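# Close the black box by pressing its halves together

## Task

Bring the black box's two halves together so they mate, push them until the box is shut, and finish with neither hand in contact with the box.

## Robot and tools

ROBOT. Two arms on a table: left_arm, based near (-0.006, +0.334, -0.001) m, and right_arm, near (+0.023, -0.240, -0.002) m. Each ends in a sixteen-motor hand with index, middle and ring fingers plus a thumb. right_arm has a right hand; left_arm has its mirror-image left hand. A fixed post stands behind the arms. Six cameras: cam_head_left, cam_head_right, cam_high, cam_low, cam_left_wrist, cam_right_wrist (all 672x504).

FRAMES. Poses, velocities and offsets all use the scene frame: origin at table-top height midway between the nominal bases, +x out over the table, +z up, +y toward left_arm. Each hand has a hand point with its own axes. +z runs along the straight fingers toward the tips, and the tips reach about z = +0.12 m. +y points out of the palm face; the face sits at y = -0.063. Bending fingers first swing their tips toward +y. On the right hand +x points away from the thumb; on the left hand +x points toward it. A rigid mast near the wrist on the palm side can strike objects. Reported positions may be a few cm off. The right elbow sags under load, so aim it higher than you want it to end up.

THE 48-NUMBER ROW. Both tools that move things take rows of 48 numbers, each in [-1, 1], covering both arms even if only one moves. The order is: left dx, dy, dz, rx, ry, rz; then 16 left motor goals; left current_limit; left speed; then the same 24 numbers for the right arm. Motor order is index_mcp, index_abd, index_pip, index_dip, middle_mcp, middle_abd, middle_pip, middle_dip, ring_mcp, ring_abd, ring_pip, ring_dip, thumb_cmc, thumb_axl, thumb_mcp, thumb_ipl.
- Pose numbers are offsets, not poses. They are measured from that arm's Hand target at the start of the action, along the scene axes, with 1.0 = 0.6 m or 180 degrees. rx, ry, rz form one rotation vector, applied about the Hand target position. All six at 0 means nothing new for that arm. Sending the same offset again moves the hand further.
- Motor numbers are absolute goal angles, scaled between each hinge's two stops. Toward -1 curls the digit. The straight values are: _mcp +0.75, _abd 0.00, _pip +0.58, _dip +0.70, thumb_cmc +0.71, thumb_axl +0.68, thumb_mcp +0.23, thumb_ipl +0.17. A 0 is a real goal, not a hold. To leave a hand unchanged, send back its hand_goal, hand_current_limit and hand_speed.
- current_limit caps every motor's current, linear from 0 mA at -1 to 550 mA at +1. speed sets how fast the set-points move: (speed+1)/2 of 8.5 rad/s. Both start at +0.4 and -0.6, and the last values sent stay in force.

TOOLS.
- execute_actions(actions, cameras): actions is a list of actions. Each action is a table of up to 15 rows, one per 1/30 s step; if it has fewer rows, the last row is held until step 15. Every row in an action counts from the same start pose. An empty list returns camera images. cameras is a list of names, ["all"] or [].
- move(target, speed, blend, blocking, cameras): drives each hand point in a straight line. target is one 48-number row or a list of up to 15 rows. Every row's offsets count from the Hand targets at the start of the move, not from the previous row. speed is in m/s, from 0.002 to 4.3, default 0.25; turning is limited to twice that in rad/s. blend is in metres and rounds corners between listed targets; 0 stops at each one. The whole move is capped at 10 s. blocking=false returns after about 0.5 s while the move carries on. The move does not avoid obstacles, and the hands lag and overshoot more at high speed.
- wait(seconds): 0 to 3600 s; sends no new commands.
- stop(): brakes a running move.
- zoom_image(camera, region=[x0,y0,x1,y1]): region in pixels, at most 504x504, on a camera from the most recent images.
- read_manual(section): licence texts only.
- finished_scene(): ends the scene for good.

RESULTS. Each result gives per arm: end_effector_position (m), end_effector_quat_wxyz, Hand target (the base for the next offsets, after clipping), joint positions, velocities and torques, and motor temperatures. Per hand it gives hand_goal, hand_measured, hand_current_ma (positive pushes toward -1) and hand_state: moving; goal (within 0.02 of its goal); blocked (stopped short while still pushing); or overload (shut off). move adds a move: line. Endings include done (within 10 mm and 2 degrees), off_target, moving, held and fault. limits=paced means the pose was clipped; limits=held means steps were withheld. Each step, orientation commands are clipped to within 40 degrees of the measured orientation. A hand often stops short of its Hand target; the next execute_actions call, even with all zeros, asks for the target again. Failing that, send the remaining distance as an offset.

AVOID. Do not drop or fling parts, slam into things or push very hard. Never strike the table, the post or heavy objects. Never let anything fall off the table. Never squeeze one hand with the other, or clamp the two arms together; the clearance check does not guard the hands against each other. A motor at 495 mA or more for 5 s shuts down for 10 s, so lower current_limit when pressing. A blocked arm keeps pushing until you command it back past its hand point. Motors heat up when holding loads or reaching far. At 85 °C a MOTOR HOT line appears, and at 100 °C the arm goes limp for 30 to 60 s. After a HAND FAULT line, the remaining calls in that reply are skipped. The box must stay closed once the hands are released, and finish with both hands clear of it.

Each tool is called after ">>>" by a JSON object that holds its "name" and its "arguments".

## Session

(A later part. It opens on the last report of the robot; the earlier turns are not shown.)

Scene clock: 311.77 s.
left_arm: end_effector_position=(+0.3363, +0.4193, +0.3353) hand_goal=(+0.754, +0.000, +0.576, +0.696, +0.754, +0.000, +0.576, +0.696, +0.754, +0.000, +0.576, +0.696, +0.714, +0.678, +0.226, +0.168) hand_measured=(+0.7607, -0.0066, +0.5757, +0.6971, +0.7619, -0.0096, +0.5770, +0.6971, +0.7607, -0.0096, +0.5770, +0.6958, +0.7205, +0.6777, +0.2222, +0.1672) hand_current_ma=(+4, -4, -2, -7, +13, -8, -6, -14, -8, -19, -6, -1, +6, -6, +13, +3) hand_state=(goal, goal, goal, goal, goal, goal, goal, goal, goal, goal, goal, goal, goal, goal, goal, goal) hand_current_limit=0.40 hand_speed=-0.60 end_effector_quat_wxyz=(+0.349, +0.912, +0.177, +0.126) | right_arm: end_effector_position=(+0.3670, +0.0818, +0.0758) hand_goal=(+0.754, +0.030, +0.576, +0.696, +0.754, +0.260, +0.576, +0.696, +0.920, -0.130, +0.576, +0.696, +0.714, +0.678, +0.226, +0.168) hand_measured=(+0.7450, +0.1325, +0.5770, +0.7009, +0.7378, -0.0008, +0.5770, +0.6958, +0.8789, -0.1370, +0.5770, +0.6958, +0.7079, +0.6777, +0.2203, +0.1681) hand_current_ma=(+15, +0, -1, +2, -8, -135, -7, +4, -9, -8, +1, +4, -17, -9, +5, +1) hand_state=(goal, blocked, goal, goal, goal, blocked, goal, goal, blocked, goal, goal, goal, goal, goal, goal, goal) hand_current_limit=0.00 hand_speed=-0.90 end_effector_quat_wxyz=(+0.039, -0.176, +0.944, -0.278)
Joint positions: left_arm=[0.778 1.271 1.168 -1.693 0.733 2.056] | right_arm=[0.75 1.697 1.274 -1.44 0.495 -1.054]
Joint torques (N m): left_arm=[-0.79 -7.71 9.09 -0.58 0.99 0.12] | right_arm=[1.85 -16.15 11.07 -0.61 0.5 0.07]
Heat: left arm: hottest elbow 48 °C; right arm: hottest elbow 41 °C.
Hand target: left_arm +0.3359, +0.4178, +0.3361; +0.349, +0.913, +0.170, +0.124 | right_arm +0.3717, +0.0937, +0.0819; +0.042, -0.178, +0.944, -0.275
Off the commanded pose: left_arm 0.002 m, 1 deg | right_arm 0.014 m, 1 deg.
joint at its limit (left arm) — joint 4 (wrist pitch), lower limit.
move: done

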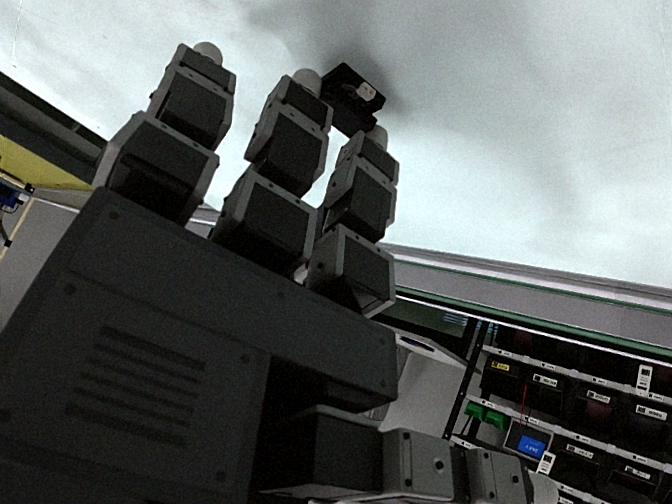

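>>> {"name": "move", "arguments": {"target": [[0,0,0,0,0,0,0.754,0,0.576,0.696,0.754,0,0.576,0.696,0.754,0,0.576,0.696,0.714,0.678,0.226,0.168,0.4,-0.6,0,0,0,0,0,0,0.754,-0.09,0.576,0.696,0.754,0.23,0.576,0.696,0.92,-0.13,0.576,0.696,0.714,0.678,0.226,0.168,0.0,-0.9],[0,0,0,0,0,0,0.754,0,0.576,0.696,0.754,0,0.576,0.696,0.754,0,0.576,0.696,0.714,0.678,0.226,0.168,0.4,-0.6,-0.009,-0.0085,-0.021,0,0,0,0.754,-0.09,0.576,0.696,0.754,0.23,0.576,0.696,0.92,-0.13,0.576,0.696,0.714,0.678,0.226,0.168,0.0,-0.9]], "speed": 0.02, "cameras": ["cam_right_wrist","cam_low"]}}

>>> {"name": "zoom_image", "arguments": {"camera": "cam_right_wrist", "region": [310, 40, 390, 140]}}

>>> {"name": "zoom_image", "arguments": {"camera": "cam_low", "region": [255, 215, 295, 255]}}

Scene clock: 315.87 s.
left_arm: end_effector_position=(+0.3363, +0.4193, +0.3353) hand_goal=(+0.754, +0.000, +0.576, +0.696, +0.754, +0.000, +0.576, +0.696, +0.754, +0.000, +0.576, +0.696, +0.714, +0.678, +0.226, +0.168) hand_measured=(+0.7607, -0.0066, +0.5757, +0.6958, +0.7619, -0.0096, +0.5770, +0.6958, +0.7607, -0.0096, +0.5770, +0.6958, +0.7205, +0.6767, +0.2232, +0.1672) hand_current_ma=(+7, -20, -6, +3, +5, -10, -4, -12, +1, -11, -2, +2, -9, -14, +3, -4) hand_state=(goal, goal, goal, goal, goal, goal, goal, goal, goal, goal, goal, goal, goal, goal, goal, goal) hand_current_limit=0.40 hand_speed=-0.60 end_effector_quat_wxyz=(+0.349, +0.912, +0.177, +0.126) | right_arm: end_effector_position=(+0.3683, +0.0832, +0.0757) hand_goal=(+0.754, -0.090, +0.576, +0.696, +0.754, +0.230, +0.576, +0.696, +0.920, -0.130, +0.576, +0.696, +0.714, +0.678, +0.226, +0.168) hand_measured=(+0.7450, +0.1325, +0.5770, +0.7009, +0.7366, -0.0008, +0.5757, +0.6958, +0.8789, -0.1370, +0.5757, +0.6958, +0.7079, +0.6767, +0.2203, +0.1681) hand_current_ma=(+20, +88, +3, -17, -12, -86, -10, +1, -27, +29, -2, +2, +18, -3, +13, +8) hand_state=(goal, blocked, goal, goal, goal, blocked, goal, goal, blocked, goal, goal, goal, goal, goal, goal, goal) hand_current_limit=0.00 hand_speed=-0.90 end_effector_quat_wxyz=(+0.041, -0.175, +0.944, -0.276)
Joint positions: left_arm=[0.778 1.271 1.168 -1.693 0.733 2.056] | right_arm=[0.75 1.697 1.274 -1.432 0.495 -1.054]
Joint torques (N m): left_arm=[-1.26 -7.71 9.11 -0.66 1 0.08] | right_arm=[2.08 -16.38 7.77 0.39 0.49 0.08]
Heat: left arm: hottest elbow 48 °C; right arm: hottest elbow 42 °C.
Hand target: left_arm +0.3359, +0.4178, +0.3361; +0.349, +0.913, +0.170, +0.124 | right_arm +0.3663, +0.0886, +0.0693; +0.042, -0.178, +0.944, -0.275
Off the commanded pose: left_arm 0.002 m, 1 deg | right_arm 0.009 m, 0 deg.
joint at its limit (left arm) — joint 4 (wrist pitch), lower limit.
move: done
Images, in order (width x height): cam_low 672x504, cam_right_wrist 672x504.

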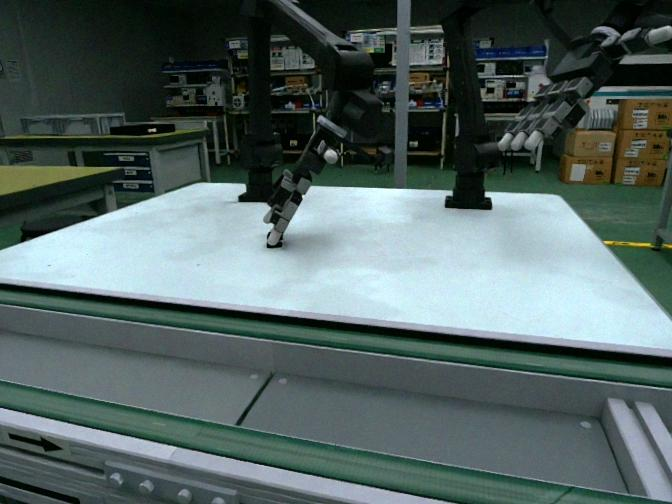

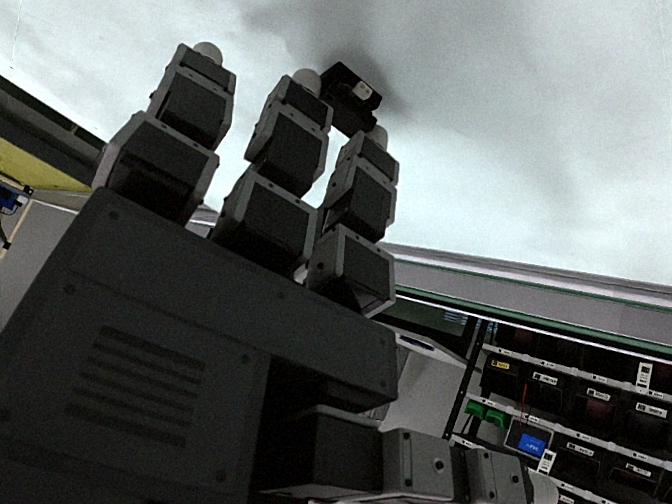

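Scaled by 5.040 from the camera's image (finer frame: 960x720).

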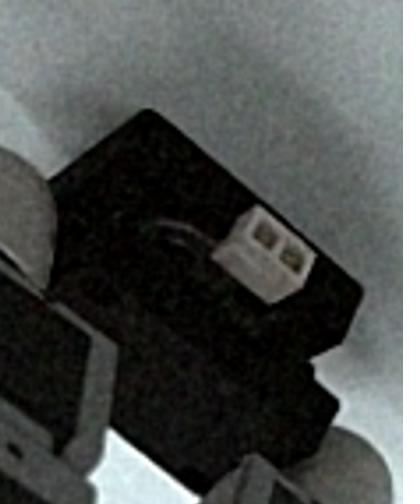

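Scaled by 12.600 from the camera's image (finer frame: 960x720).

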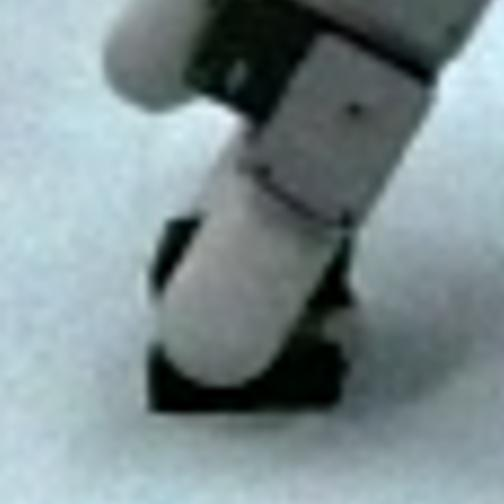

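>>> {"name": "move", "arguments": {"target": [0,0,0,0,0,0,0.754,0,0.576,0.696,0.754,0,0.576,0.696,0.754,0,0.576,0.696,0.714,0.678,0.226,0.168,0.4,-0.6,0,0,-0.006,0,0,0,0.754,-0.09,0.576,0.696,0.754,0.23,0.576,0.696,0.92,-0.13,0.576,0.696,0.714,0.678,0.226,0.168,0.0,-0.9], "speed": 0.02, "cameras": ["cam_right_wrist","cam_low"]}}

>>> {"name": "zoom_image", "arguments": {"camera": "cam_right_wrist", "region": [310, 40, 390, 140]}}

>>> {"name": "zoom_image", "arguments": {"camera": "cam_low", "region": [255, 215, 295, 255]}}

Scene clock: 318.10 s.
left_arm: end_effector_position=(+0.3363, +0.4193, +0.3353) hand_goal=(+0.754, +0.000, +0.576, +0.696, +0.754, +0.000, +0.576, +0.696, +0.754, +0.000, +0.576, +0.696, +0.714, +0.678, +0.226, +0.168) hand_measured=(+0.7607, -0.0066, +0.5770, +0.6971, +0.7619, -0.0096, +0.5770, +0.6958, +0.7607, -0.0096, +0.5757, +0.6958, +0.7205, +0.6767, +0.2222, +0.1681) hand_current_ma=(-8, -9, -10, +6, +9, -12, +4, -12, -4, -18, +11, -2, +1, +8, +0, +3) hand_state=(goal, goal, goal, goal, goal, goal, goal, goal, goal, goal, goal, goal, goal, goal, goal, goal) hand_current_limit=0.40 hand_speed=-0.60 end_effector_quat_wxyz=(+0.349, +0.912, +0.177, +0.126) | right_arm: end_effector_position=(+0.3679, +0.0828, +0.0733) hand_goal=(+0.754, -0.090, +0.576, +0.696, +0.754, +0.230, +0.576, +0.696, +0.920, -0.130, +0.576, +0.696, +0.714, +0.678, +0.226, +0.168) hand_measured=(+0.7450, +0.1325, +0.5770, +0.7009, +0.7378, -0.0008, +0.5757, +0.6958, +0.8789, -0.1370, +0.5770, +0.6945, +0.7079, +0.6777, +0.2203, +0.1672) hand_current_ma=(+2, +78, +7, -3, +1, -108, +6, -3, -14, +19, +4, -9, +3, +1, +4, +10) hand_state=(goal, blocked, goal, goal, goal, blocked, goal, goal, blocked, goal, goal, goal, goal, goal, goal, goal) hand_current_limit=0.00 hand_speed=-0.90 end_effector_quat_wxyz=(+0.042, -0.175, +0.944, -0.275)
Joint positions: left_arm=[0.778 1.271 1.168 -1.693 0.733 2.056] | right_arm=[0.75 1.697 1.267 -1.423 0.495 -1.054]
Joint torques (N m): left_arm=[-1.85 -7.12 8.83 -0.61 1 0.14] | right_arm=[2.08 -16.03 7.86 0.46 0.5 0.09]
Heat: left arm: hottest elbow 48 °C; right arm: hottest elbow 42 °C.
Hand target: left_arm +0.3359, +0.4178, +0.3361; +0.349, +0.913, +0.170, +0.124 | right_arm +0.3662, +0.0885, +0.0656; +0.042, -0.178, +0.944, -0.275
Off the commanded pose: left_arm 0.002 m, 1 deg | right_arm 0.010 m, 0 deg.
joint at its limit (left arm) — joint 4 (wrist pitch), lower limit.
move: done
Images, in order (width x height): cam_low 672x504, cam_right_wrist 672x504.

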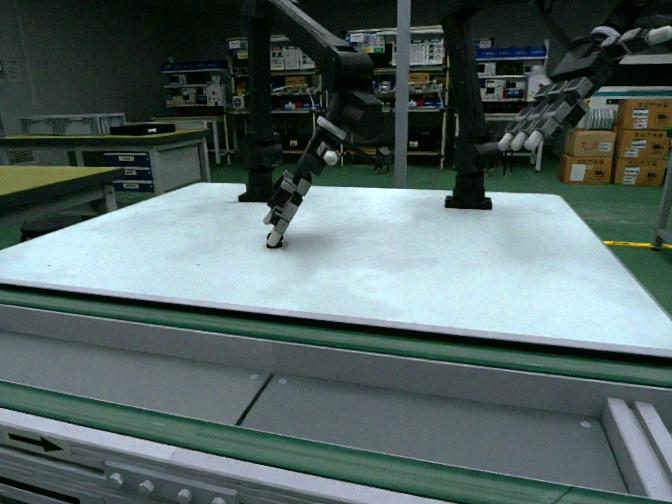

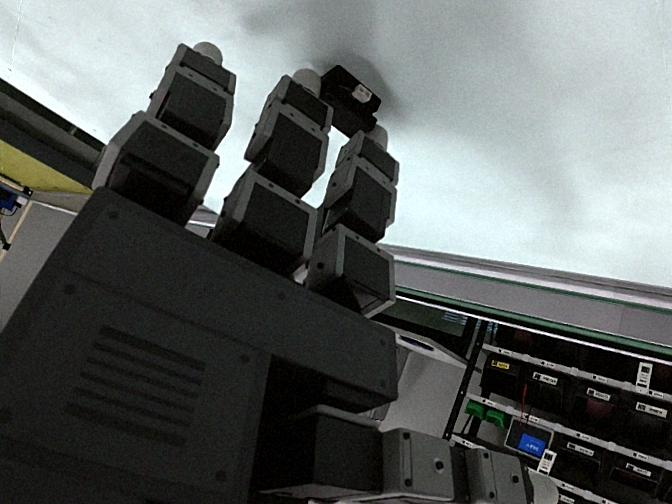

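Scaled by 5.040 from the camera's image (finer frame: 960x720).

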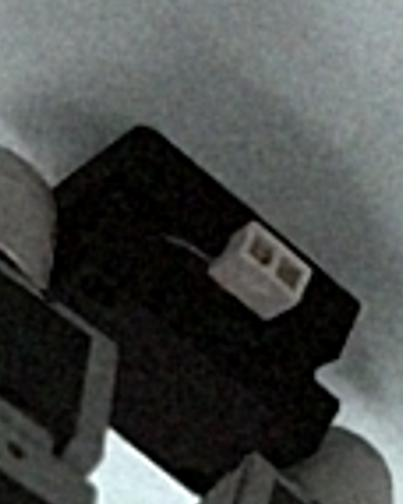

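Scaled by 12.600 from the camera's image (finer frame: 960x720).

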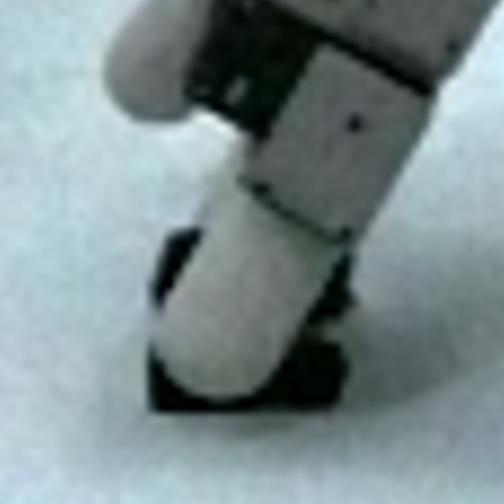

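>>> {"name": "move", "arguments": {"target": [0,0,0,0,0,0,0.754,0,0.576,0.696,0.754,0,0.576,0.696,0.754,0,0.576,0.696,0.714,0.678,0.226,0.168,0.4,-0.6,-0.001,-0.001,-0.005,0,0,0,0.754,-0.09,0.576,0.696,0.754,0.23,0.576,0.696,0.92,-0.13,0.576,0.696,0.714,0.678,0.226,0.168,0.0,-0.9], "speed": 0.02, "cameras": ["cam_right_wrist","cam_low"]}}

>>> {"name": "zoom_image", "arguments": {"camera": "cam_right_wrist", "region": [310, 40, 390, 140]}}

>>> {"name": "zoom_image", "arguments": {"camera": "cam_low", "region": [255, 215, 295, 255]}}

Scene clock: 319.87 s.
left_arm: end_effector_position=(+0.3363, +0.4193, +0.3353) hand_goal=(+0.754, +0.000, +0.576, +0.696, +0.754, +0.000, +0.576, +0.696, +0.754, +0.000, +0.576, +0.696, +0.714, +0.678, +0.226, +0.168) hand_measured=(+0.7607, -0.0066, +0.5770, +0.6971, +0.7619, -0.0096, +0.5770, +0.6958, +0.7595, -0.0096, +0.5757, +0.6958, +0.7205, +0.6767, +0.2232, +0.1681) hand_current_ma=(-1, +3, +6, -11, -5, -16, +2, -8, -10, -14, +23, +16, -12, -10, +11, -1) hand_state=(goal, goal, goal, goal, goal, goal, goal, goal, goal, goal, goal, goal, goal, goal, goal, goal) hand_current_limit=0.40 hand_speed=-0.60 end_effector_quat_wxyz=(+0.349, +0.912, +0.177, +0.126) | right_arm: end_effector_position=(+0.3674, +0.0822, +0.0709) hand_goal=(+0.754, -0.090, +0.576, +0.696, +0.754, +0.230, +0.576, +0.696, +0.920, -0.130, +0.576, +0.696, +0.714, +0.678, +0.226, +0.168) hand_measured=(+0.7450, +0.1325, +0.5770, +0.7009, +0.7378, -0.0008, +0.5757, +0.6958, +0.8789, -0.1370, +0.5770, +0.6958, +0.7067, +0.6767, +0.2203, +0.1681) hand_current_ma=(+16, +93, -24, +6, +12, -118, -16, -7, +2, +15, +0, +3, -6, -12, -24, +6) hand_state=(goal, blocked, goal, goal, goal, blocked, goal, goal, blocked, goal, goal, goal, goal, goal, goal, goal) hand_current_limit=0.00 hand_speed=-0.90 end_effector_quat_wxyz=(+0.043, -0.175, +0.944, -0.275)
Joint positions: left_arm=[0.778 1.271 1.168 -1.693 0.733 2.056] | right_arm=[0.75 1.697 1.26 -1.415 0.495 -1.054]
Joint torques (N m): left_arm=[-0.56 -7.12 8.8 -0.54 1.02 0.11] | right_arm=[1.79 -15.79 7.9 0.35 0.5 0.08]
Heat: left arm: hottest elbow 48 °C; right arm: hottest elbow 42 °C.
Hand target: left_arm +0.3359, +0.4178, +0.3361; +0.349, +0.913, +0.170, +0.124 | right_arm +0.3656, +0.0879, +0.0626; +0.042, -0.178, +0.944, -0.275
Off the commanded pose: left_arm 0.002 m, 1 deg | right_arm 0.010 m, 0 deg.
joint at its limit (left arm) — joint 4 (wrist pitch), lower limit.
move: done
Images, in order (width x height): cam_low 672x504, cam_right_wrist 672x504.

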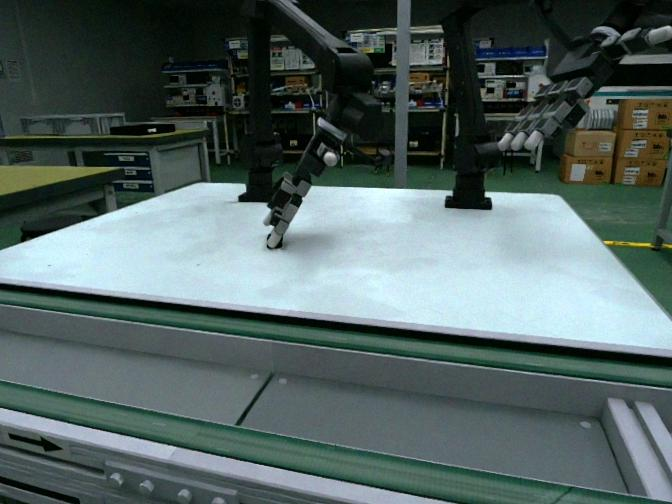

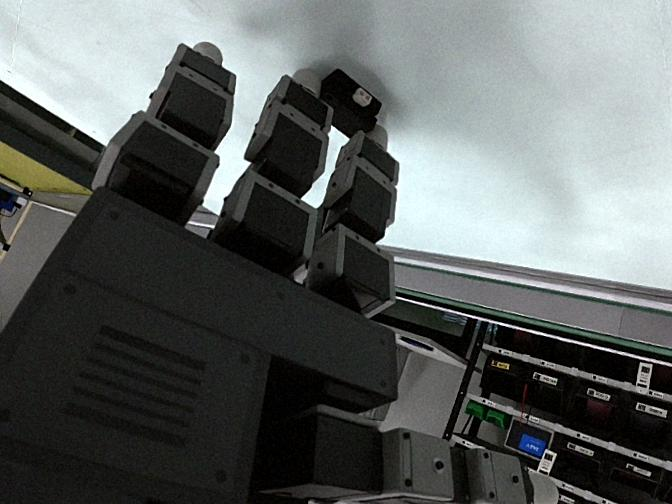

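Scaled by 5.040 from the camera's image (finer frame: 960x720).

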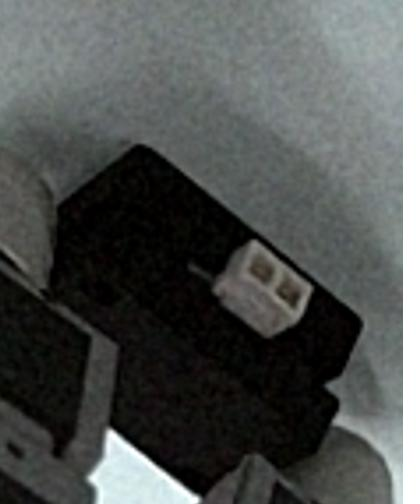

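Scaled by 12.600 from the camera's image (finer frame: 960x720).

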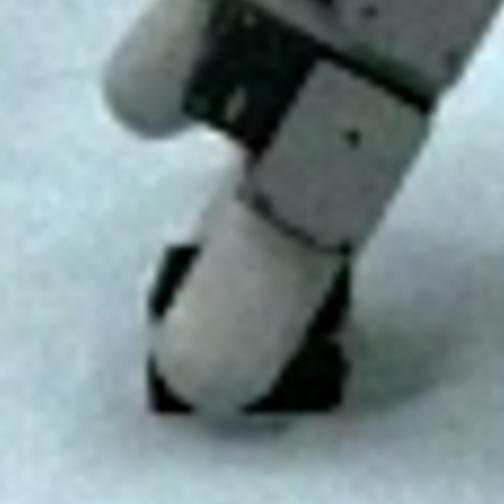

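>>> {"name": "move", "arguments": {"target": [0,0,0,0,0,0,0.754,0,0.576,0.696,0.754,0,0.576,0.696,0.754,0,0.576,0.696,0.714,0.678,0.226,0.168,0.4,-0.6,0,-0.0005,-0.004,0,0,0,0.754,-0.09,0.576,0.696,0.754,0.23,0.576,0.696,0.92,-0.13,0.576,0.696,0.714,0.678,0.226,0.168,0.0,-0.9], "speed": 0.02, "cameras": ["cam_right_wrist","cam_low"]}}

>>> {"name": "zoom_image", "arguments": {"camera": "cam_right_wrist", "region": [310, 40, 390, 140]}}

>>> {"name": "zoom_image", "arguments": {"camera": "cam_low", "region": [255, 215, 295, 255]}}

Scene clock: 321.50 s.
left_arm: end_effector_position=(+0.3363, +0.4193, +0.3353) hand_goal=(+0.754, +0.000, +0.576, +0.696, +0.754, +0.000, +0.576, +0.696, +0.754, +0.000, +0.576, +0.696, +0.714, +0.678, +0.226, +0.168) hand_measured=(+0.7595, -0.0066, +0.5757, +0.6958, +0.7619, -0.0096, +0.5770, +0.6971, +0.7595, -0.0096, +0.5770, +0.6971, +0.7205, +0.6767, +0.2232, +0.1681) hand_current_ma=(-5, -4, +1, -3, +3, -6, +1, -14, -5, -10, -5, -8, +2, +11, -8, -7) hand_state=(goal, goal, goal, goal, goal, goal, goal, goal, goal, goal, goal, goal, goal, goal, goal, goal) hand_current_limit=0.40 hand_speed=-0.60 end_effector_quat_wxyz=(+0.349, +0.912, +0.177, +0.126) | right_arm: end_effector_position=(+0.3676, +0.0825, +0.0698) hand_goal=(+0.754, -0.090, +0.576, +0.696, +0.754, +0.230, +0.576, +0.696, +0.920, -0.130, +0.576, +0.696, +0.714, +0.678, +0.226, +0.168) hand_measured=(+0.7450, +0.1340, +0.5757, +0.7009, +0.7390, -0.0008, +0.5757, +0.6958, +0.8789, -0.1356, +0.5770, +0.6958, +0.7067, +0.6777, +0.2203, +0.1681) hand_current_ma=(+9, +74, -4, -6, +1, -104, -12, +13, -20, +11, -13, +3, +14, +1, +2, -8) hand_state=(goal, blocked, goal, goal, goal, blocked, goal, goal, blocked, goal, goal, goal, goal, goal, goal, goal) hand_current_limit=0.00 hand_speed=-0.90 end_effector_quat_wxyz=(+0.044, -0.175, +0.945, -0.274)
Joint positions: left_arm=[0.778 1.271 1.168 -1.693 0.733 2.056] | right_arm=[0.75 1.697 1.257 -1.409 0.495 -1.054]
Joint torques (N m): left_arm=[-0.03 -7.12 8.88 -0.61 1.07 0.13] | right_arm=[1.79 -15.68 7.77 0.51 0.49 0.08]
Heat: left arm: hottest elbow 48 °C; right arm: hottest elbow 41 °C.
Hand target: left_arm +0.3359, +0.4178, +0.3361; +0.349, +0.913, +0.170, +0.124 | right_arm +0.3656, +0.0876, +0.0602; +0.042, -0.178, +0.944, -0.275
Off the commanded pose: left_arm 0.002 m, 1 deg | right_arm 0.011 m, 0 deg.
joint at its limit (left arm) — joint 4 (wrist pitch), lower limit.
move: off_target (right_arm)
Images, in order (width x height): cam_low 672x504, cam_right_wrist 672x504.

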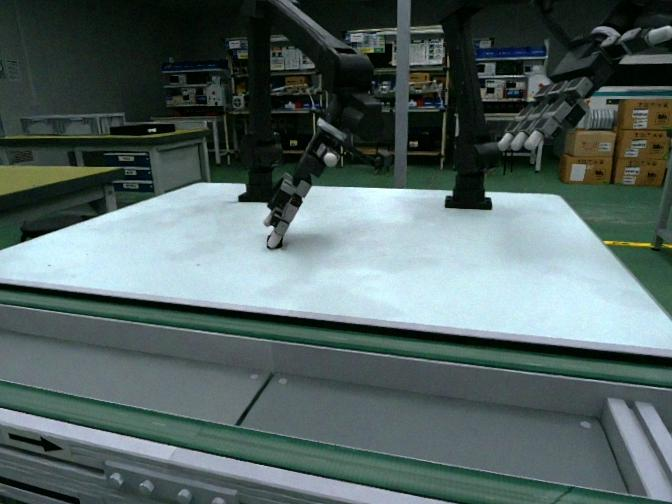

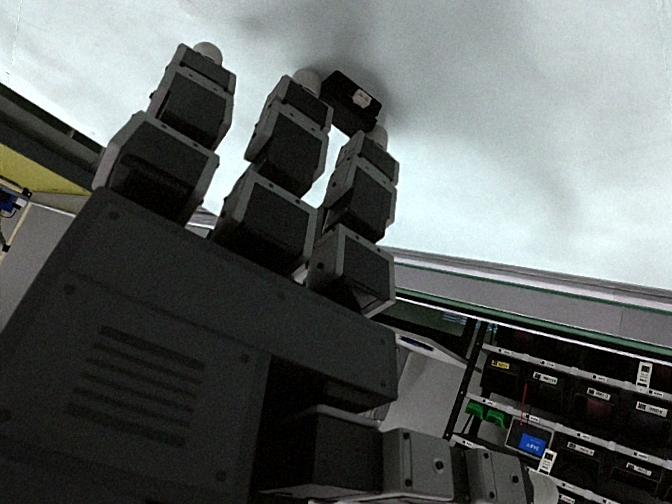

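Scaled by 5.040 from the camera's image (finer frame: 960x720).

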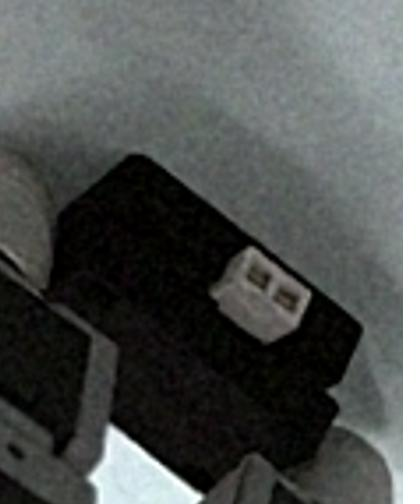

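Scaled by 12.600 from the camera's image (finer frame: 960x720).

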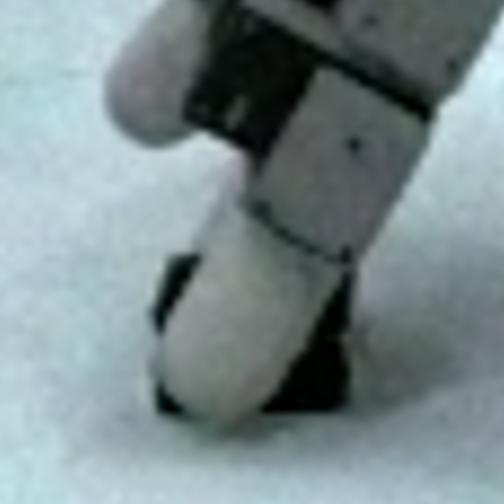

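>>> {"name": "move", "arguments": {"target": [0,0,0,0,0,0,0.754,0,0.576,0.696,0.754,0,0.576,0.696,0.754,0,0.576,0.696,0.714,0.678,0.226,0.168,0.4,-0.6,-0.001,-0.0005,-0.004,0,0,0,0.754,-0.09,0.576,0.696,0.754,0.23,0.576,0.696,0.92,-0.13,0.576,0.696,0.714,0.678,0.226,0.168,0.0,-0.9], "speed": 0.02, "cameras": ["cam_right_wrist","cam_low"]}}

>>> {"name": "zoom_image", "arguments": {"camera": "cam_right_wrist", "region": [310, 40, 390, 140]}}

>>> {"name": "zoom_image", "arguments": {"camera": "cam_low", "region": [255, 215, 295, 255]}}

Scene clock: 324.77 s.
left_arm: end_effector_position=(+0.3363, +0.4193, +0.3353) hand_goal=(+0.754, +0.000, +0.576, +0.696, +0.754, +0.000, +0.576, +0.696, +0.754, +0.000, +0.576, +0.696, +0.714, +0.678, +0.226, +0.168) hand_measured=(+0.7595, -0.0066, +0.5770, +0.6958, +0.7631, -0.0096, +0.5770, +0.6958, +0.7607, -0.0096, +0.5757, +0.6958, +0.7217, +0.6767, +0.2232, +0.1681) hand_current_ma=(-2, +7, -10, +5, +12, -8, +1, -7, -2, -11, +16, +6, +6, -11, +11, -17) hand_state=(goal, goal, goal, goal, goal, goal, goal, goal, goal, goal, goal, goal, goal, goal, goal, goal) hand_current_limit=0.40 hand_speed=-0.60 end_effector_quat_wxyz=(+0.349, +0.912, +0.177, +0.126) | right_arm: end_effector_position=(+0.3677, +0.0826, +0.0688) hand_goal=(+0.754, -0.090, +0.576, +0.696, +0.754, +0.230, +0.576, +0.696, +0.920, -0.130, +0.576, +0.696, +0.714, +0.678, +0.226, +0.168) hand_measured=(+0.7462, +0.1325, +0.5770, +0.7009, +0.7414, -0.0008, +0.5847, +0.7009, +0.8789, -0.1370, +0.5770, +0.6958, +0.7079, +0.6777, +0.2203, +0.1681) hand_current_ma=(+10, +88, -17, +3, -25, -123, -10, +9, -16, +13, +3, -3, +16, +1, +16, -10) hand_state=(goal, blocked, goal, goal, goal, blocked, goal, goal, blocked, goal, goal, goal, goal, goal, goal, goal) hand_current_limit=0.00 hand_speed=-0.90 end_effector_quat_wxyz=(+0.045, -0.174, +0.945, -0.273)
Joint positions: left_arm=[0.778 1.271 1.168 -1.693 0.733 2.056] | right_arm=[0.75 1.697 1.255 -1.404 0.495 -1.054]
Joint torques (N m): left_arm=[-1.79 -7.18 9.11 -0.72 1 0.14] | right_arm=[1.67 -15.5 7.6 0.5 0.5 0.08]
Heat: left arm: hottest elbow 48 °C; right arm: hottest elbow 41 °C.
Hand target: left_arm +0.3359, +0.4178, +0.3361; +0.349, +0.913, +0.170, +0.124 | right_arm +0.3650, +0.0873, +0.0577; +0.042, -0.178, +0.944, -0.275
Off the commanded pose: left_arm 0.002 m, 1 deg | right_arm 0.012 m, 1 deg.
joint at its limit (left arm) — joint 4 (wrist pitch), lower limit.
move: off_target (right_arm)
Images, in order (width x height): cam_low 672x504, cam_right_wrist 672x504.

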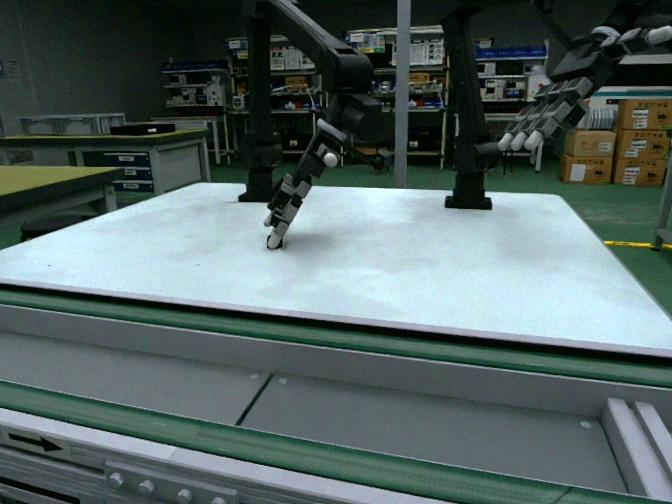

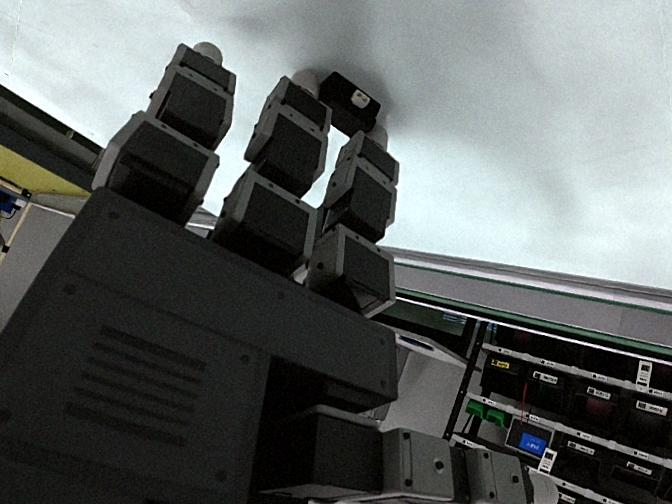

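Scaled by 5.040 from the camera's image (finer frame: 960x720).

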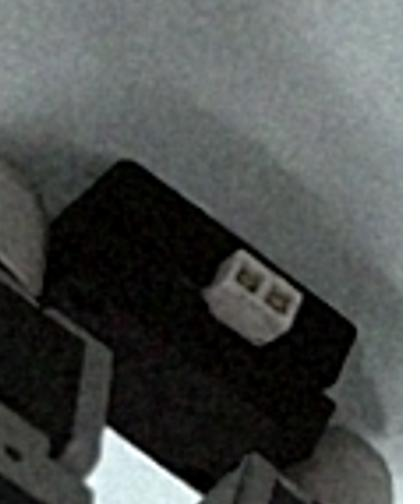

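Scaled by 12.600 from the camera's image (finer frame: 960x720).

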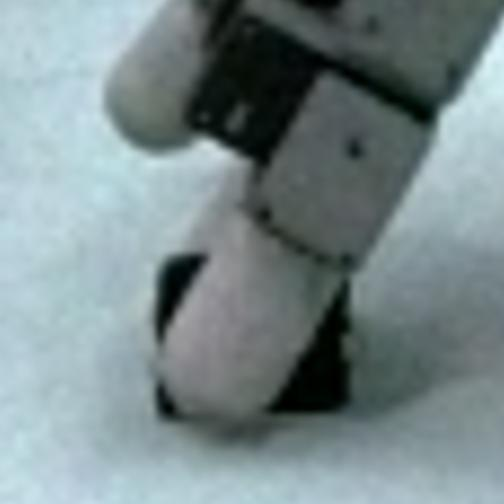

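>>> {"name": "move", "arguments": {"target": [0,0,0,0,0,0,0.754,0,0.576,0.696,0.754,0,0.576,0.696,0.754,0,0.576,0.696,0.714,0.678,0.226,0.168,0.4,-0.6,0.0022,0.0009,0,-0.0041,0.0103,0,0.754,-0.09,0.576,0.696,0.754,0.23,0.576,0.696,0.92,-0.13,0.576,0.696,0.714,0.678,0.226,0.168,0.0,-0.9], "speed": 0.02, "cameras": ["cam_right_wrist","cam_low"]}}

>>> {"name": "zoom_image", "arguments": {"camera": "cam_right_wrist", "region": [310, 40, 390, 140]}}

>>> {"name": "zoom_image", "arguments": {"camera": "cam_low", "region": [255, 215, 295, 255]}}

Scene clock: 327.50 s.
left_arm: end_effector_position=(+0.3363, +0.4193, +0.3353) hand_goal=(+0.754, +0.000, +0.576, +0.696, +0.754, +0.000, +0.576, +0.696, +0.754, +0.000, +0.576, +0.696, +0.714, +0.678, +0.226, +0.168) hand_measured=(+0.7607, -0.0052, +0.5770, +0.6958, +0.7619, -0.0096, +0.5770, +0.6958, +0.7607, -0.0096, +0.5770, +0.6958, +0.7205, +0.6777, +0.2232, +0.1681) hand_current_ma=(-6, -2, -5, +1, +13, +5, -1, -17, -1, -19, +15, +7, -10, -2, +7, +4) hand_state=(goal, goal, goal, goal, goal, goal, goal, goal, goal, goal, goal, goal, goal, goal, goal, goal) hand_current_limit=0.40 hand_speed=-0.60 end_effector_quat_wxyz=(+0.349, +0.912, +0.177, +0.126) | right_arm: end_effector_position=(+0.3667, +0.0824, +0.0662) hand_goal=(+0.754, -0.090, +0.576, +0.696, +0.754, +0.230, +0.576, +0.696, +0.920, -0.130, +0.576, +0.696, +0.714, +0.678, +0.226, +0.168) hand_measured=(+0.7535, +0.1325, +0.5821, +0.7009, +0.7619, -0.0008, +0.5859, +0.7009, +0.8789, -0.1356, +0.5770, +0.6958, +0.7067, +0.6777, +0.2203, +0.1681) hand_current_ma=(+2, +103, -3, -7, +6, -112, -16, +13, -25, +1, +5, +1, -15, -3, -3, +9) hand_state=(goal, blocked, goal, goal, goal, blocked, goal, goal, blocked, goal, goal, goal, goal, goal, goal, goal) hand_current_limit=0.00 hand_speed=-0.90 end_effector_quat_wxyz=(+0.041, -0.175, +0.945, -0.274)
Joint positions: left_arm=[0.778 1.271 1.168 -1.693 0.733 2.056] | right_arm=[0.75 1.703 1.255 -1.406 0.492 -1.054]
Joint torques (N m): left_arm=[-0.97 -7.3 9.03 -0.62 0.98 0.13] | right_arm=[1.26 -14.21 9.83 -0.59 0.17 -0.02]
Heat: left arm: hottest elbow 48 °C; right arm: hottest elbow 41 °C.
Hand target: left_arm +0.3359, +0.4178, +0.3361; +0.349, +0.913, +0.170, +0.124 | right_arm +0.3663, +0.0878, +0.0577; +0.026, -0.183, +0.943, -0.278
Off the commanded pose: left_arm 0.002 m, 1 deg | right_arm 0.010 m, 2 deg.
joint at its limit (left arm) — joint 4 (wrist pitch), lower limit.
move: done
Images, in order (width x height): cam_low 672x504, cam_right_wrist 672x504.

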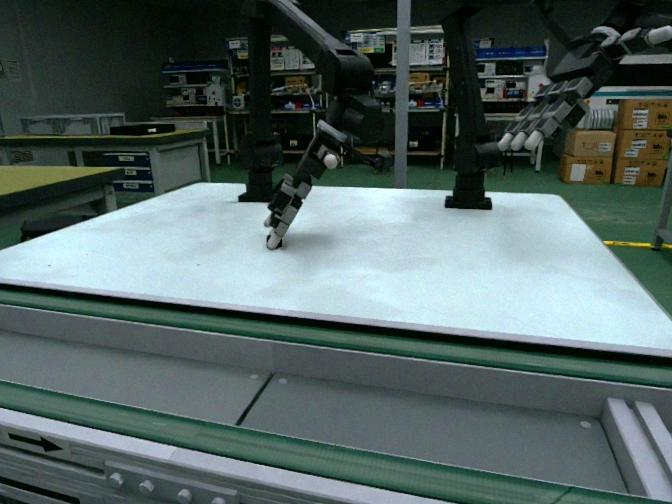

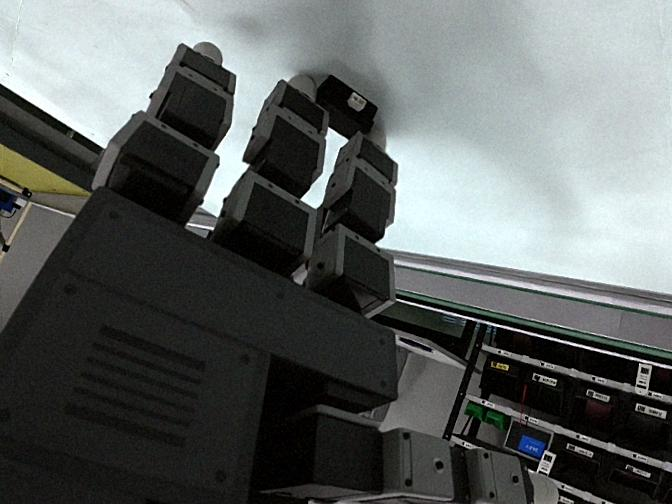

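Scaled by 5.040 from the camera's image (finer frame: 960x720).

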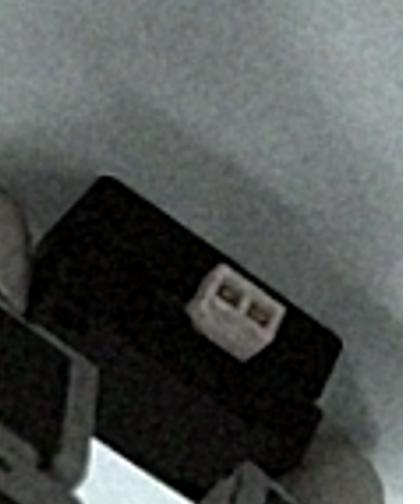

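Scaled by 12.600 from the camera's image (finer frame: 960x720).

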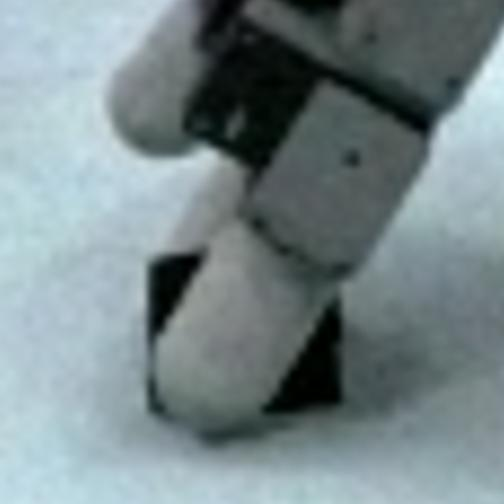

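>>> {"name": "zoom_image", "arguments": {"camera": "cam_low", "region": [264, 230, 288, 252]}}

>>> {"name": "zoom_image", "arguments": {"camera": "cam_right_wrist", "region": [315, 65, 385, 135]}}

Scaled by 21.000 from the camera's image (finer frame: 960x720).

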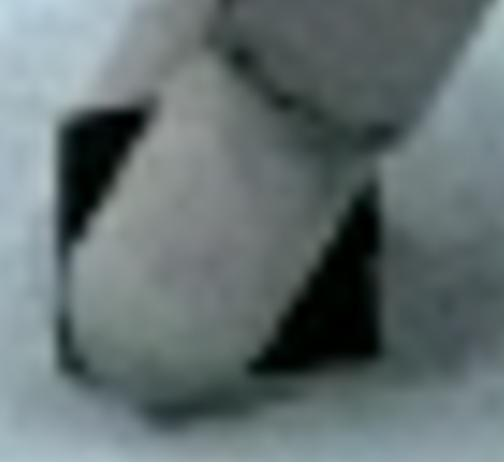

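Scaled by 7.200 from the camera's image (finer frame: 960x720).

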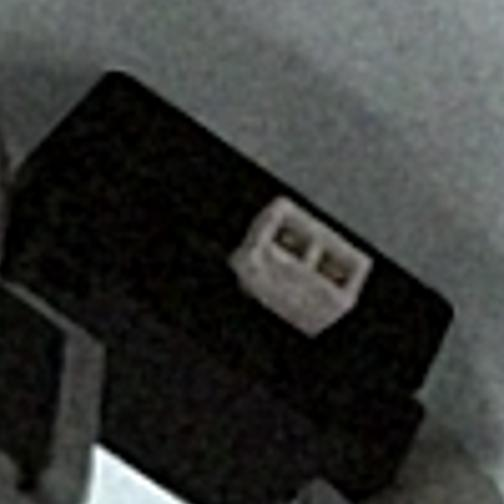

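>>> {"name": "move", "arguments": {"target": [[0,0,0,0,0,0,0.754,0,0.576,0.696,0.754,0,0.576,0.696,0.754,0,0.576,0.696,0.714,0.678,0.226,0.168,0.4,-0.6,0,0,0.004,0,0,0,0.754,-0.09,0.576,0.696,0.754,0.23,0.576,0.696,0.92,-0.13,0.576,0.696,0.714,0.678,0.226,0.168,0.0,-0.9],[0,0,0,0,0,0,0.754,0,0.576,0.696,0.754,0,0.576,0.696,0.754,0,0.576,0.696,0.714,0.678,0.226,0.168,0.4,-0.6,0,0,0.0045,0,0,0,0.754,0.07,0.576,0.696,0.754,0.06,0.576,0.696,0.92,-0.13,0.576,0.696,0.714,0.678,0.226,0.168,0.0,-0.92]], "speed": 0.02, "cameras": ["cam_right_wrist","cam_low"]}}

>>> {"name": "zoom_image", "arguments": {"camera": "cam_low", "region": [264, 230, 288, 252]}}

>>> {"name": "zoom_image", "arguments": {"camera": "cam_right_wrist", "region": [315, 65, 385, 135]}}

Scene clock: 331.53 s.
left_arm: end_effector_position=(+0.3363, +0.4193, +0.3353) hand_goal=(+0.754, +0.000, +0.576, +0.696, +0.754, +0.000, +0.576, +0.696, +0.754, +0.000, +0.576, +0.696, +0.714, +0.678, +0.226, +0.168) hand_measured=(+0.7607, -0.0066, +0.5770, +0.6958, +0.7619, -0.0096, +0.5770, +0.6958, +0.7595, -0.0096, +0.5770, +0.6958, +0.7205, +0.6777, +0.2232, +0.1681) hand_current_ma=(+0, -8, +0, +13, +7, -13, +5, +1, +3, -8, +8, +1, -4, -5, +5, -4) hand_state=(goal, goal, goal, goal, goal, goal, goal, goal, goal, goal, goal, goal, goal, goal, goal, goal) hand_current_limit=0.40 hand_speed=-0.60 end_effector_quat_wxyz=(+0.349, +0.912, +0.177, +0.126) | right_arm: end_effector_position=(+0.3658, +0.0814, +0.0662) hand_goal=(+0.754, +0.070, +0.576, +0.696, +0.754, +0.060, +0.576, +0.696, +0.920, -0.130, +0.576, +0.696, +0.714, +0.678, +0.226, +0.168) hand_measured=(+0.7535, +0.1369, +0.5834, +0.7009, +0.7607, +0.0007, +0.5859, +0.7009, +0.8789, -0.1370, +0.5770, +0.6958, +0.7067, +0.6777, +0.2203, +0.1681) hand_current_ma=(+18, -2, -10, +18, -9, -14, -8, +9, +4, +7, +6, +20, +2, -1, -9, +4) hand_state=(goal, moving, goal, goal, goal, moving, goal, goal, blocked, goal, goal, goal, goal, goal, goal, goal) hand_current_limit=0.00 hand_speed=-0.92 end_effector_quat_wxyz=(+0.038, -0.176, +0.944, -0.276)
Joint positions: left_arm=[0.778 1.271 1.168 -1.693 0.733 2.056] | right_arm=[0.75 1.703 1.255 -1.412 0.492 -1.054]
Joint torques (N m): left_arm=[-0.85 -6.83 9.06 -0.47 1.03 0.12] | right_arm=[1.44 -14.39 10.06 -0.57 0.19 -0.03]
Motor temperatures (°C): left_arm=[29 34 49 28 32 31] | right_arm=[31 39 41 31 34 29]
Heat: left arm: hottest elbow 49 °C; right arm: hottest elbow 41 °C.
Hand target: left_arm +0.3359, +0.4178, +0.3361; +0.349, +0.913, +0.170, +0.124 | right_arm +0.3664, +0.0879, +0.0605; +0.026, -0.183, +0.943, -0.278
Off the commanded pose: left_arm 0.002 m, 1 deg | right_arm 0.009 m, 2 deg.
joint at its limit (left arm) — joint 4 (wrist pitch), lower limit.
move: done
Images, in order (width x height): cam_low 672x504, cam_right_wrist 672x504.

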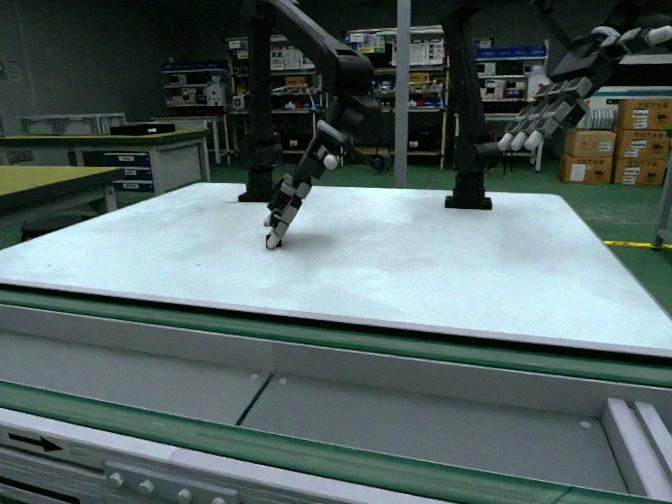

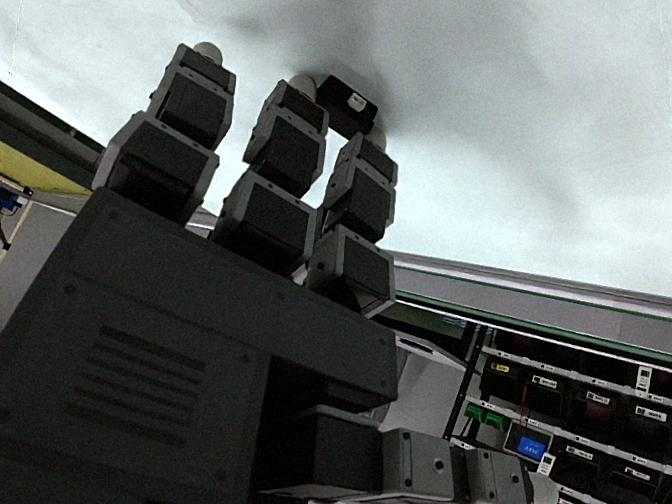

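Scaled by 21.000 from the camera's image (finer frame: 960x720).

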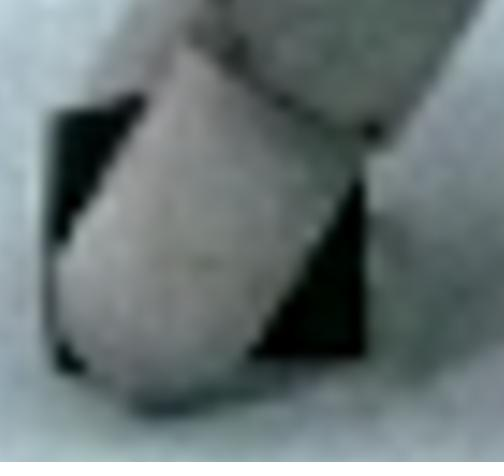

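Scaled by 7.200 from the camera's image (finer frame: 960x720).

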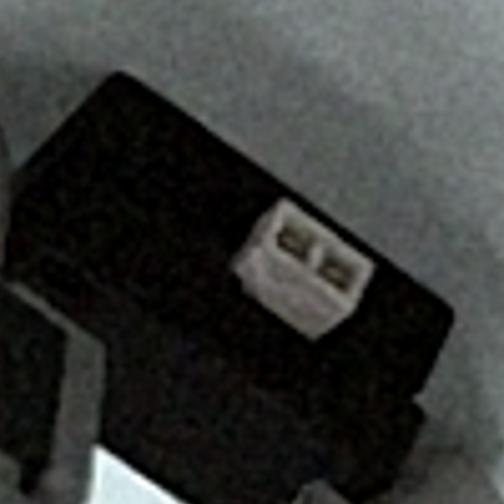

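>>> {"name": "move", "arguments": {"target": [[0,0,0,0,0,0,0.754,0,0.576,0.696,0.754,0,0.576,0.696,0.754,0,0.576,0.696,0.714,0.678,0.226,0.168,0.4,-0.6,0,0,0,0,0,0,0.754,0.17,0.576,0.696,0.754,-0.04,0.576,0.696,0.92,-0.17,0.576,0.696,0.714,0.678,0.226,0.168,0.0,-0.92],[0,0,0,0,0,0,0.754,0,0.576,0.696,0.754,0,0.576,0.696,0.754,0,0.576,0.696,0.714,0.678,0.226,0.168,0.4,-0.6,0,0,0,0,0,0,0.754,0.28,0.576,0.696,0.754,-0.15,0.576,0.696,0.92,-0.22,0.576,0.696,0.714,0.678,0.226,0.168,0.0,-0.92]], "speed": 0.02, "cameras": ["cam_right_wrist","cam_low"]}}

>>> {"name": "zoom_image", "arguments": {"camera": "cam_low", "region": [260, 226, 292, 254]}}

>>> {"name": "zoom_image", "arguments": {"camera": "cam_right_wrist", "region": [305, 60, 395, 150]}}

Scene clock: 333.90 s.
left_arm: end_effector_position=(+0.3363, +0.4193, +0.3353) hand_goal=(+0.754, +0.000, +0.576, +0.696, +0.754, +0.000, +0.576, +0.696, +0.754, +0.000, +0.576, +0.696, +0.714, +0.678, +0.226, +0.168) hand_measured=(+0.7607, -0.0052, +0.5770, +0.6958, +0.7631, -0.0096, +0.5757, +0.6958, +0.7607, -0.0096, +0.5770, +0.6958, +0.7205, +0.6767, +0.2222, +0.1681) hand_current_ma=(-12, -3, -16, +4, +12, +0, +11, -26, -6, -6, -1, +1, -11, -16, +3, +12) hand_state=(goal, goal, goal, goal, goal, goal, goal, goal, goal, goal, goal, goal, goal, goal, goal, goal) hand_current_limit=0.40 hand_speed=-0.60 end_effector_quat_wxyz=(+0.349, +0.912, +0.177, +0.126) | right_arm: end_effector_position=(+0.3652, +0.0815, +0.0647) hand_goal=(+0.754, +0.280, +0.576, +0.696, +0.754, -0.150, +0.576, +0.696, +0.920, -0.220, +0.576, +0.696, +0.714, +0.678, +0.226, +0.168) hand_measured=(+0.7438, +0.2629, +0.5770, +0.7009, +0.7595, +0.0007, +0.5847, +0.6996, +0.8789, -0.2074, +0.5770, +0.6958, +0.7067, +0.6767, +0.2203, +0.1681) hand_current_ma=(+8, -1, -10, +0, -9, +41, +2, +4, -4, +13, -7, +4, +0, +13, +10, +7) hand_state=(goal, goal, goal, goal, goal, blocked, goal, goal, blocked, goal, goal, goal, goal, goal, goal, goal) hand_current_limit=0.00 hand_speed=-0.92 end_effector_quat_wxyz=(+0.036, -0.176, +0.944, -0.276)
Joint positions: left_arm=[0.778 1.271 1.168 -1.693 0.733 2.056] | right_arm=[0.75 1.707 1.256 -1.414 0.49 -1.054]
Joint torques (N m): left_arm=[-1.26 -7.3 8.85 -0.88 1.01 0.15] | right_arm=[1.38 -14.68 9.99 -0.57 0.27 -0.04]
Heat: left arm: hottest elbow 49 °C; right arm: hottest elbow 42 °C.
Hand target: left_arm +0.3359, +0.4178, +0.3361; +0.349, +0.913, +0.170, +0.124 | right_arm +0.3664, +0.0879, +0.0605; +0.026, -0.183, +0.943, -0.278
Off the commanded pose: left_arm 0.002 m, 1 deg | right_arm 0.008 m, 1 deg.
joint at its limit (left arm) — joint 4 (wrist pitch), lower limit.
move: done
Images, in order (width x height): cam_low 672x504, cam_right_wrist 672x504.

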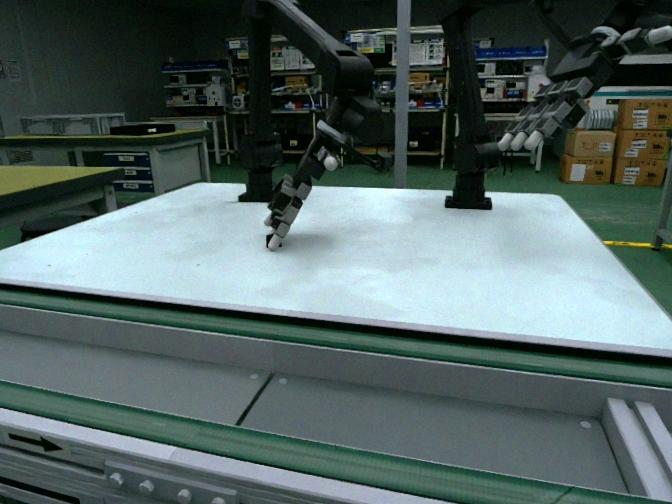

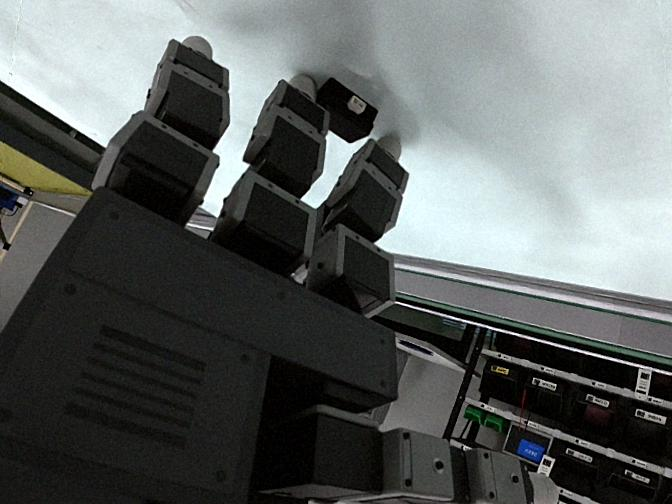

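Scaled by 15.750 from the camera's image (finer frame: 960x720).

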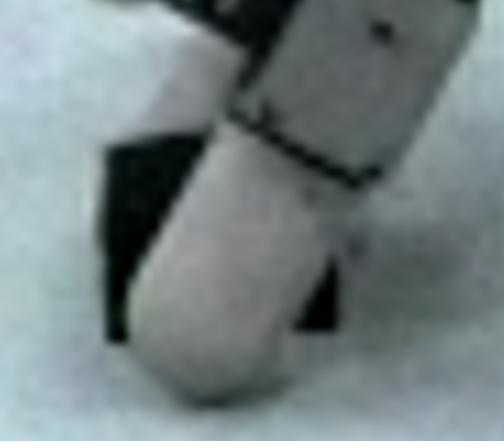

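Scaled by 5.600 from the camera's image (finer frame: 960x720).

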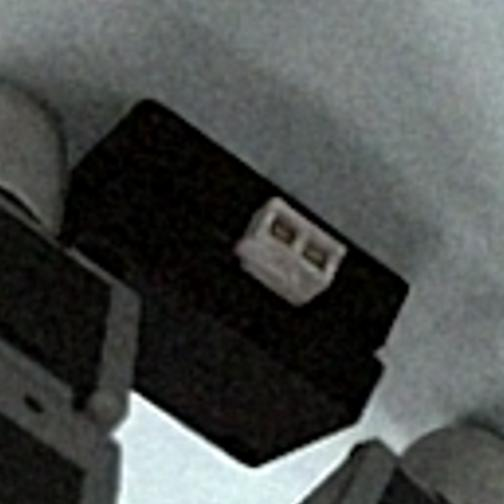

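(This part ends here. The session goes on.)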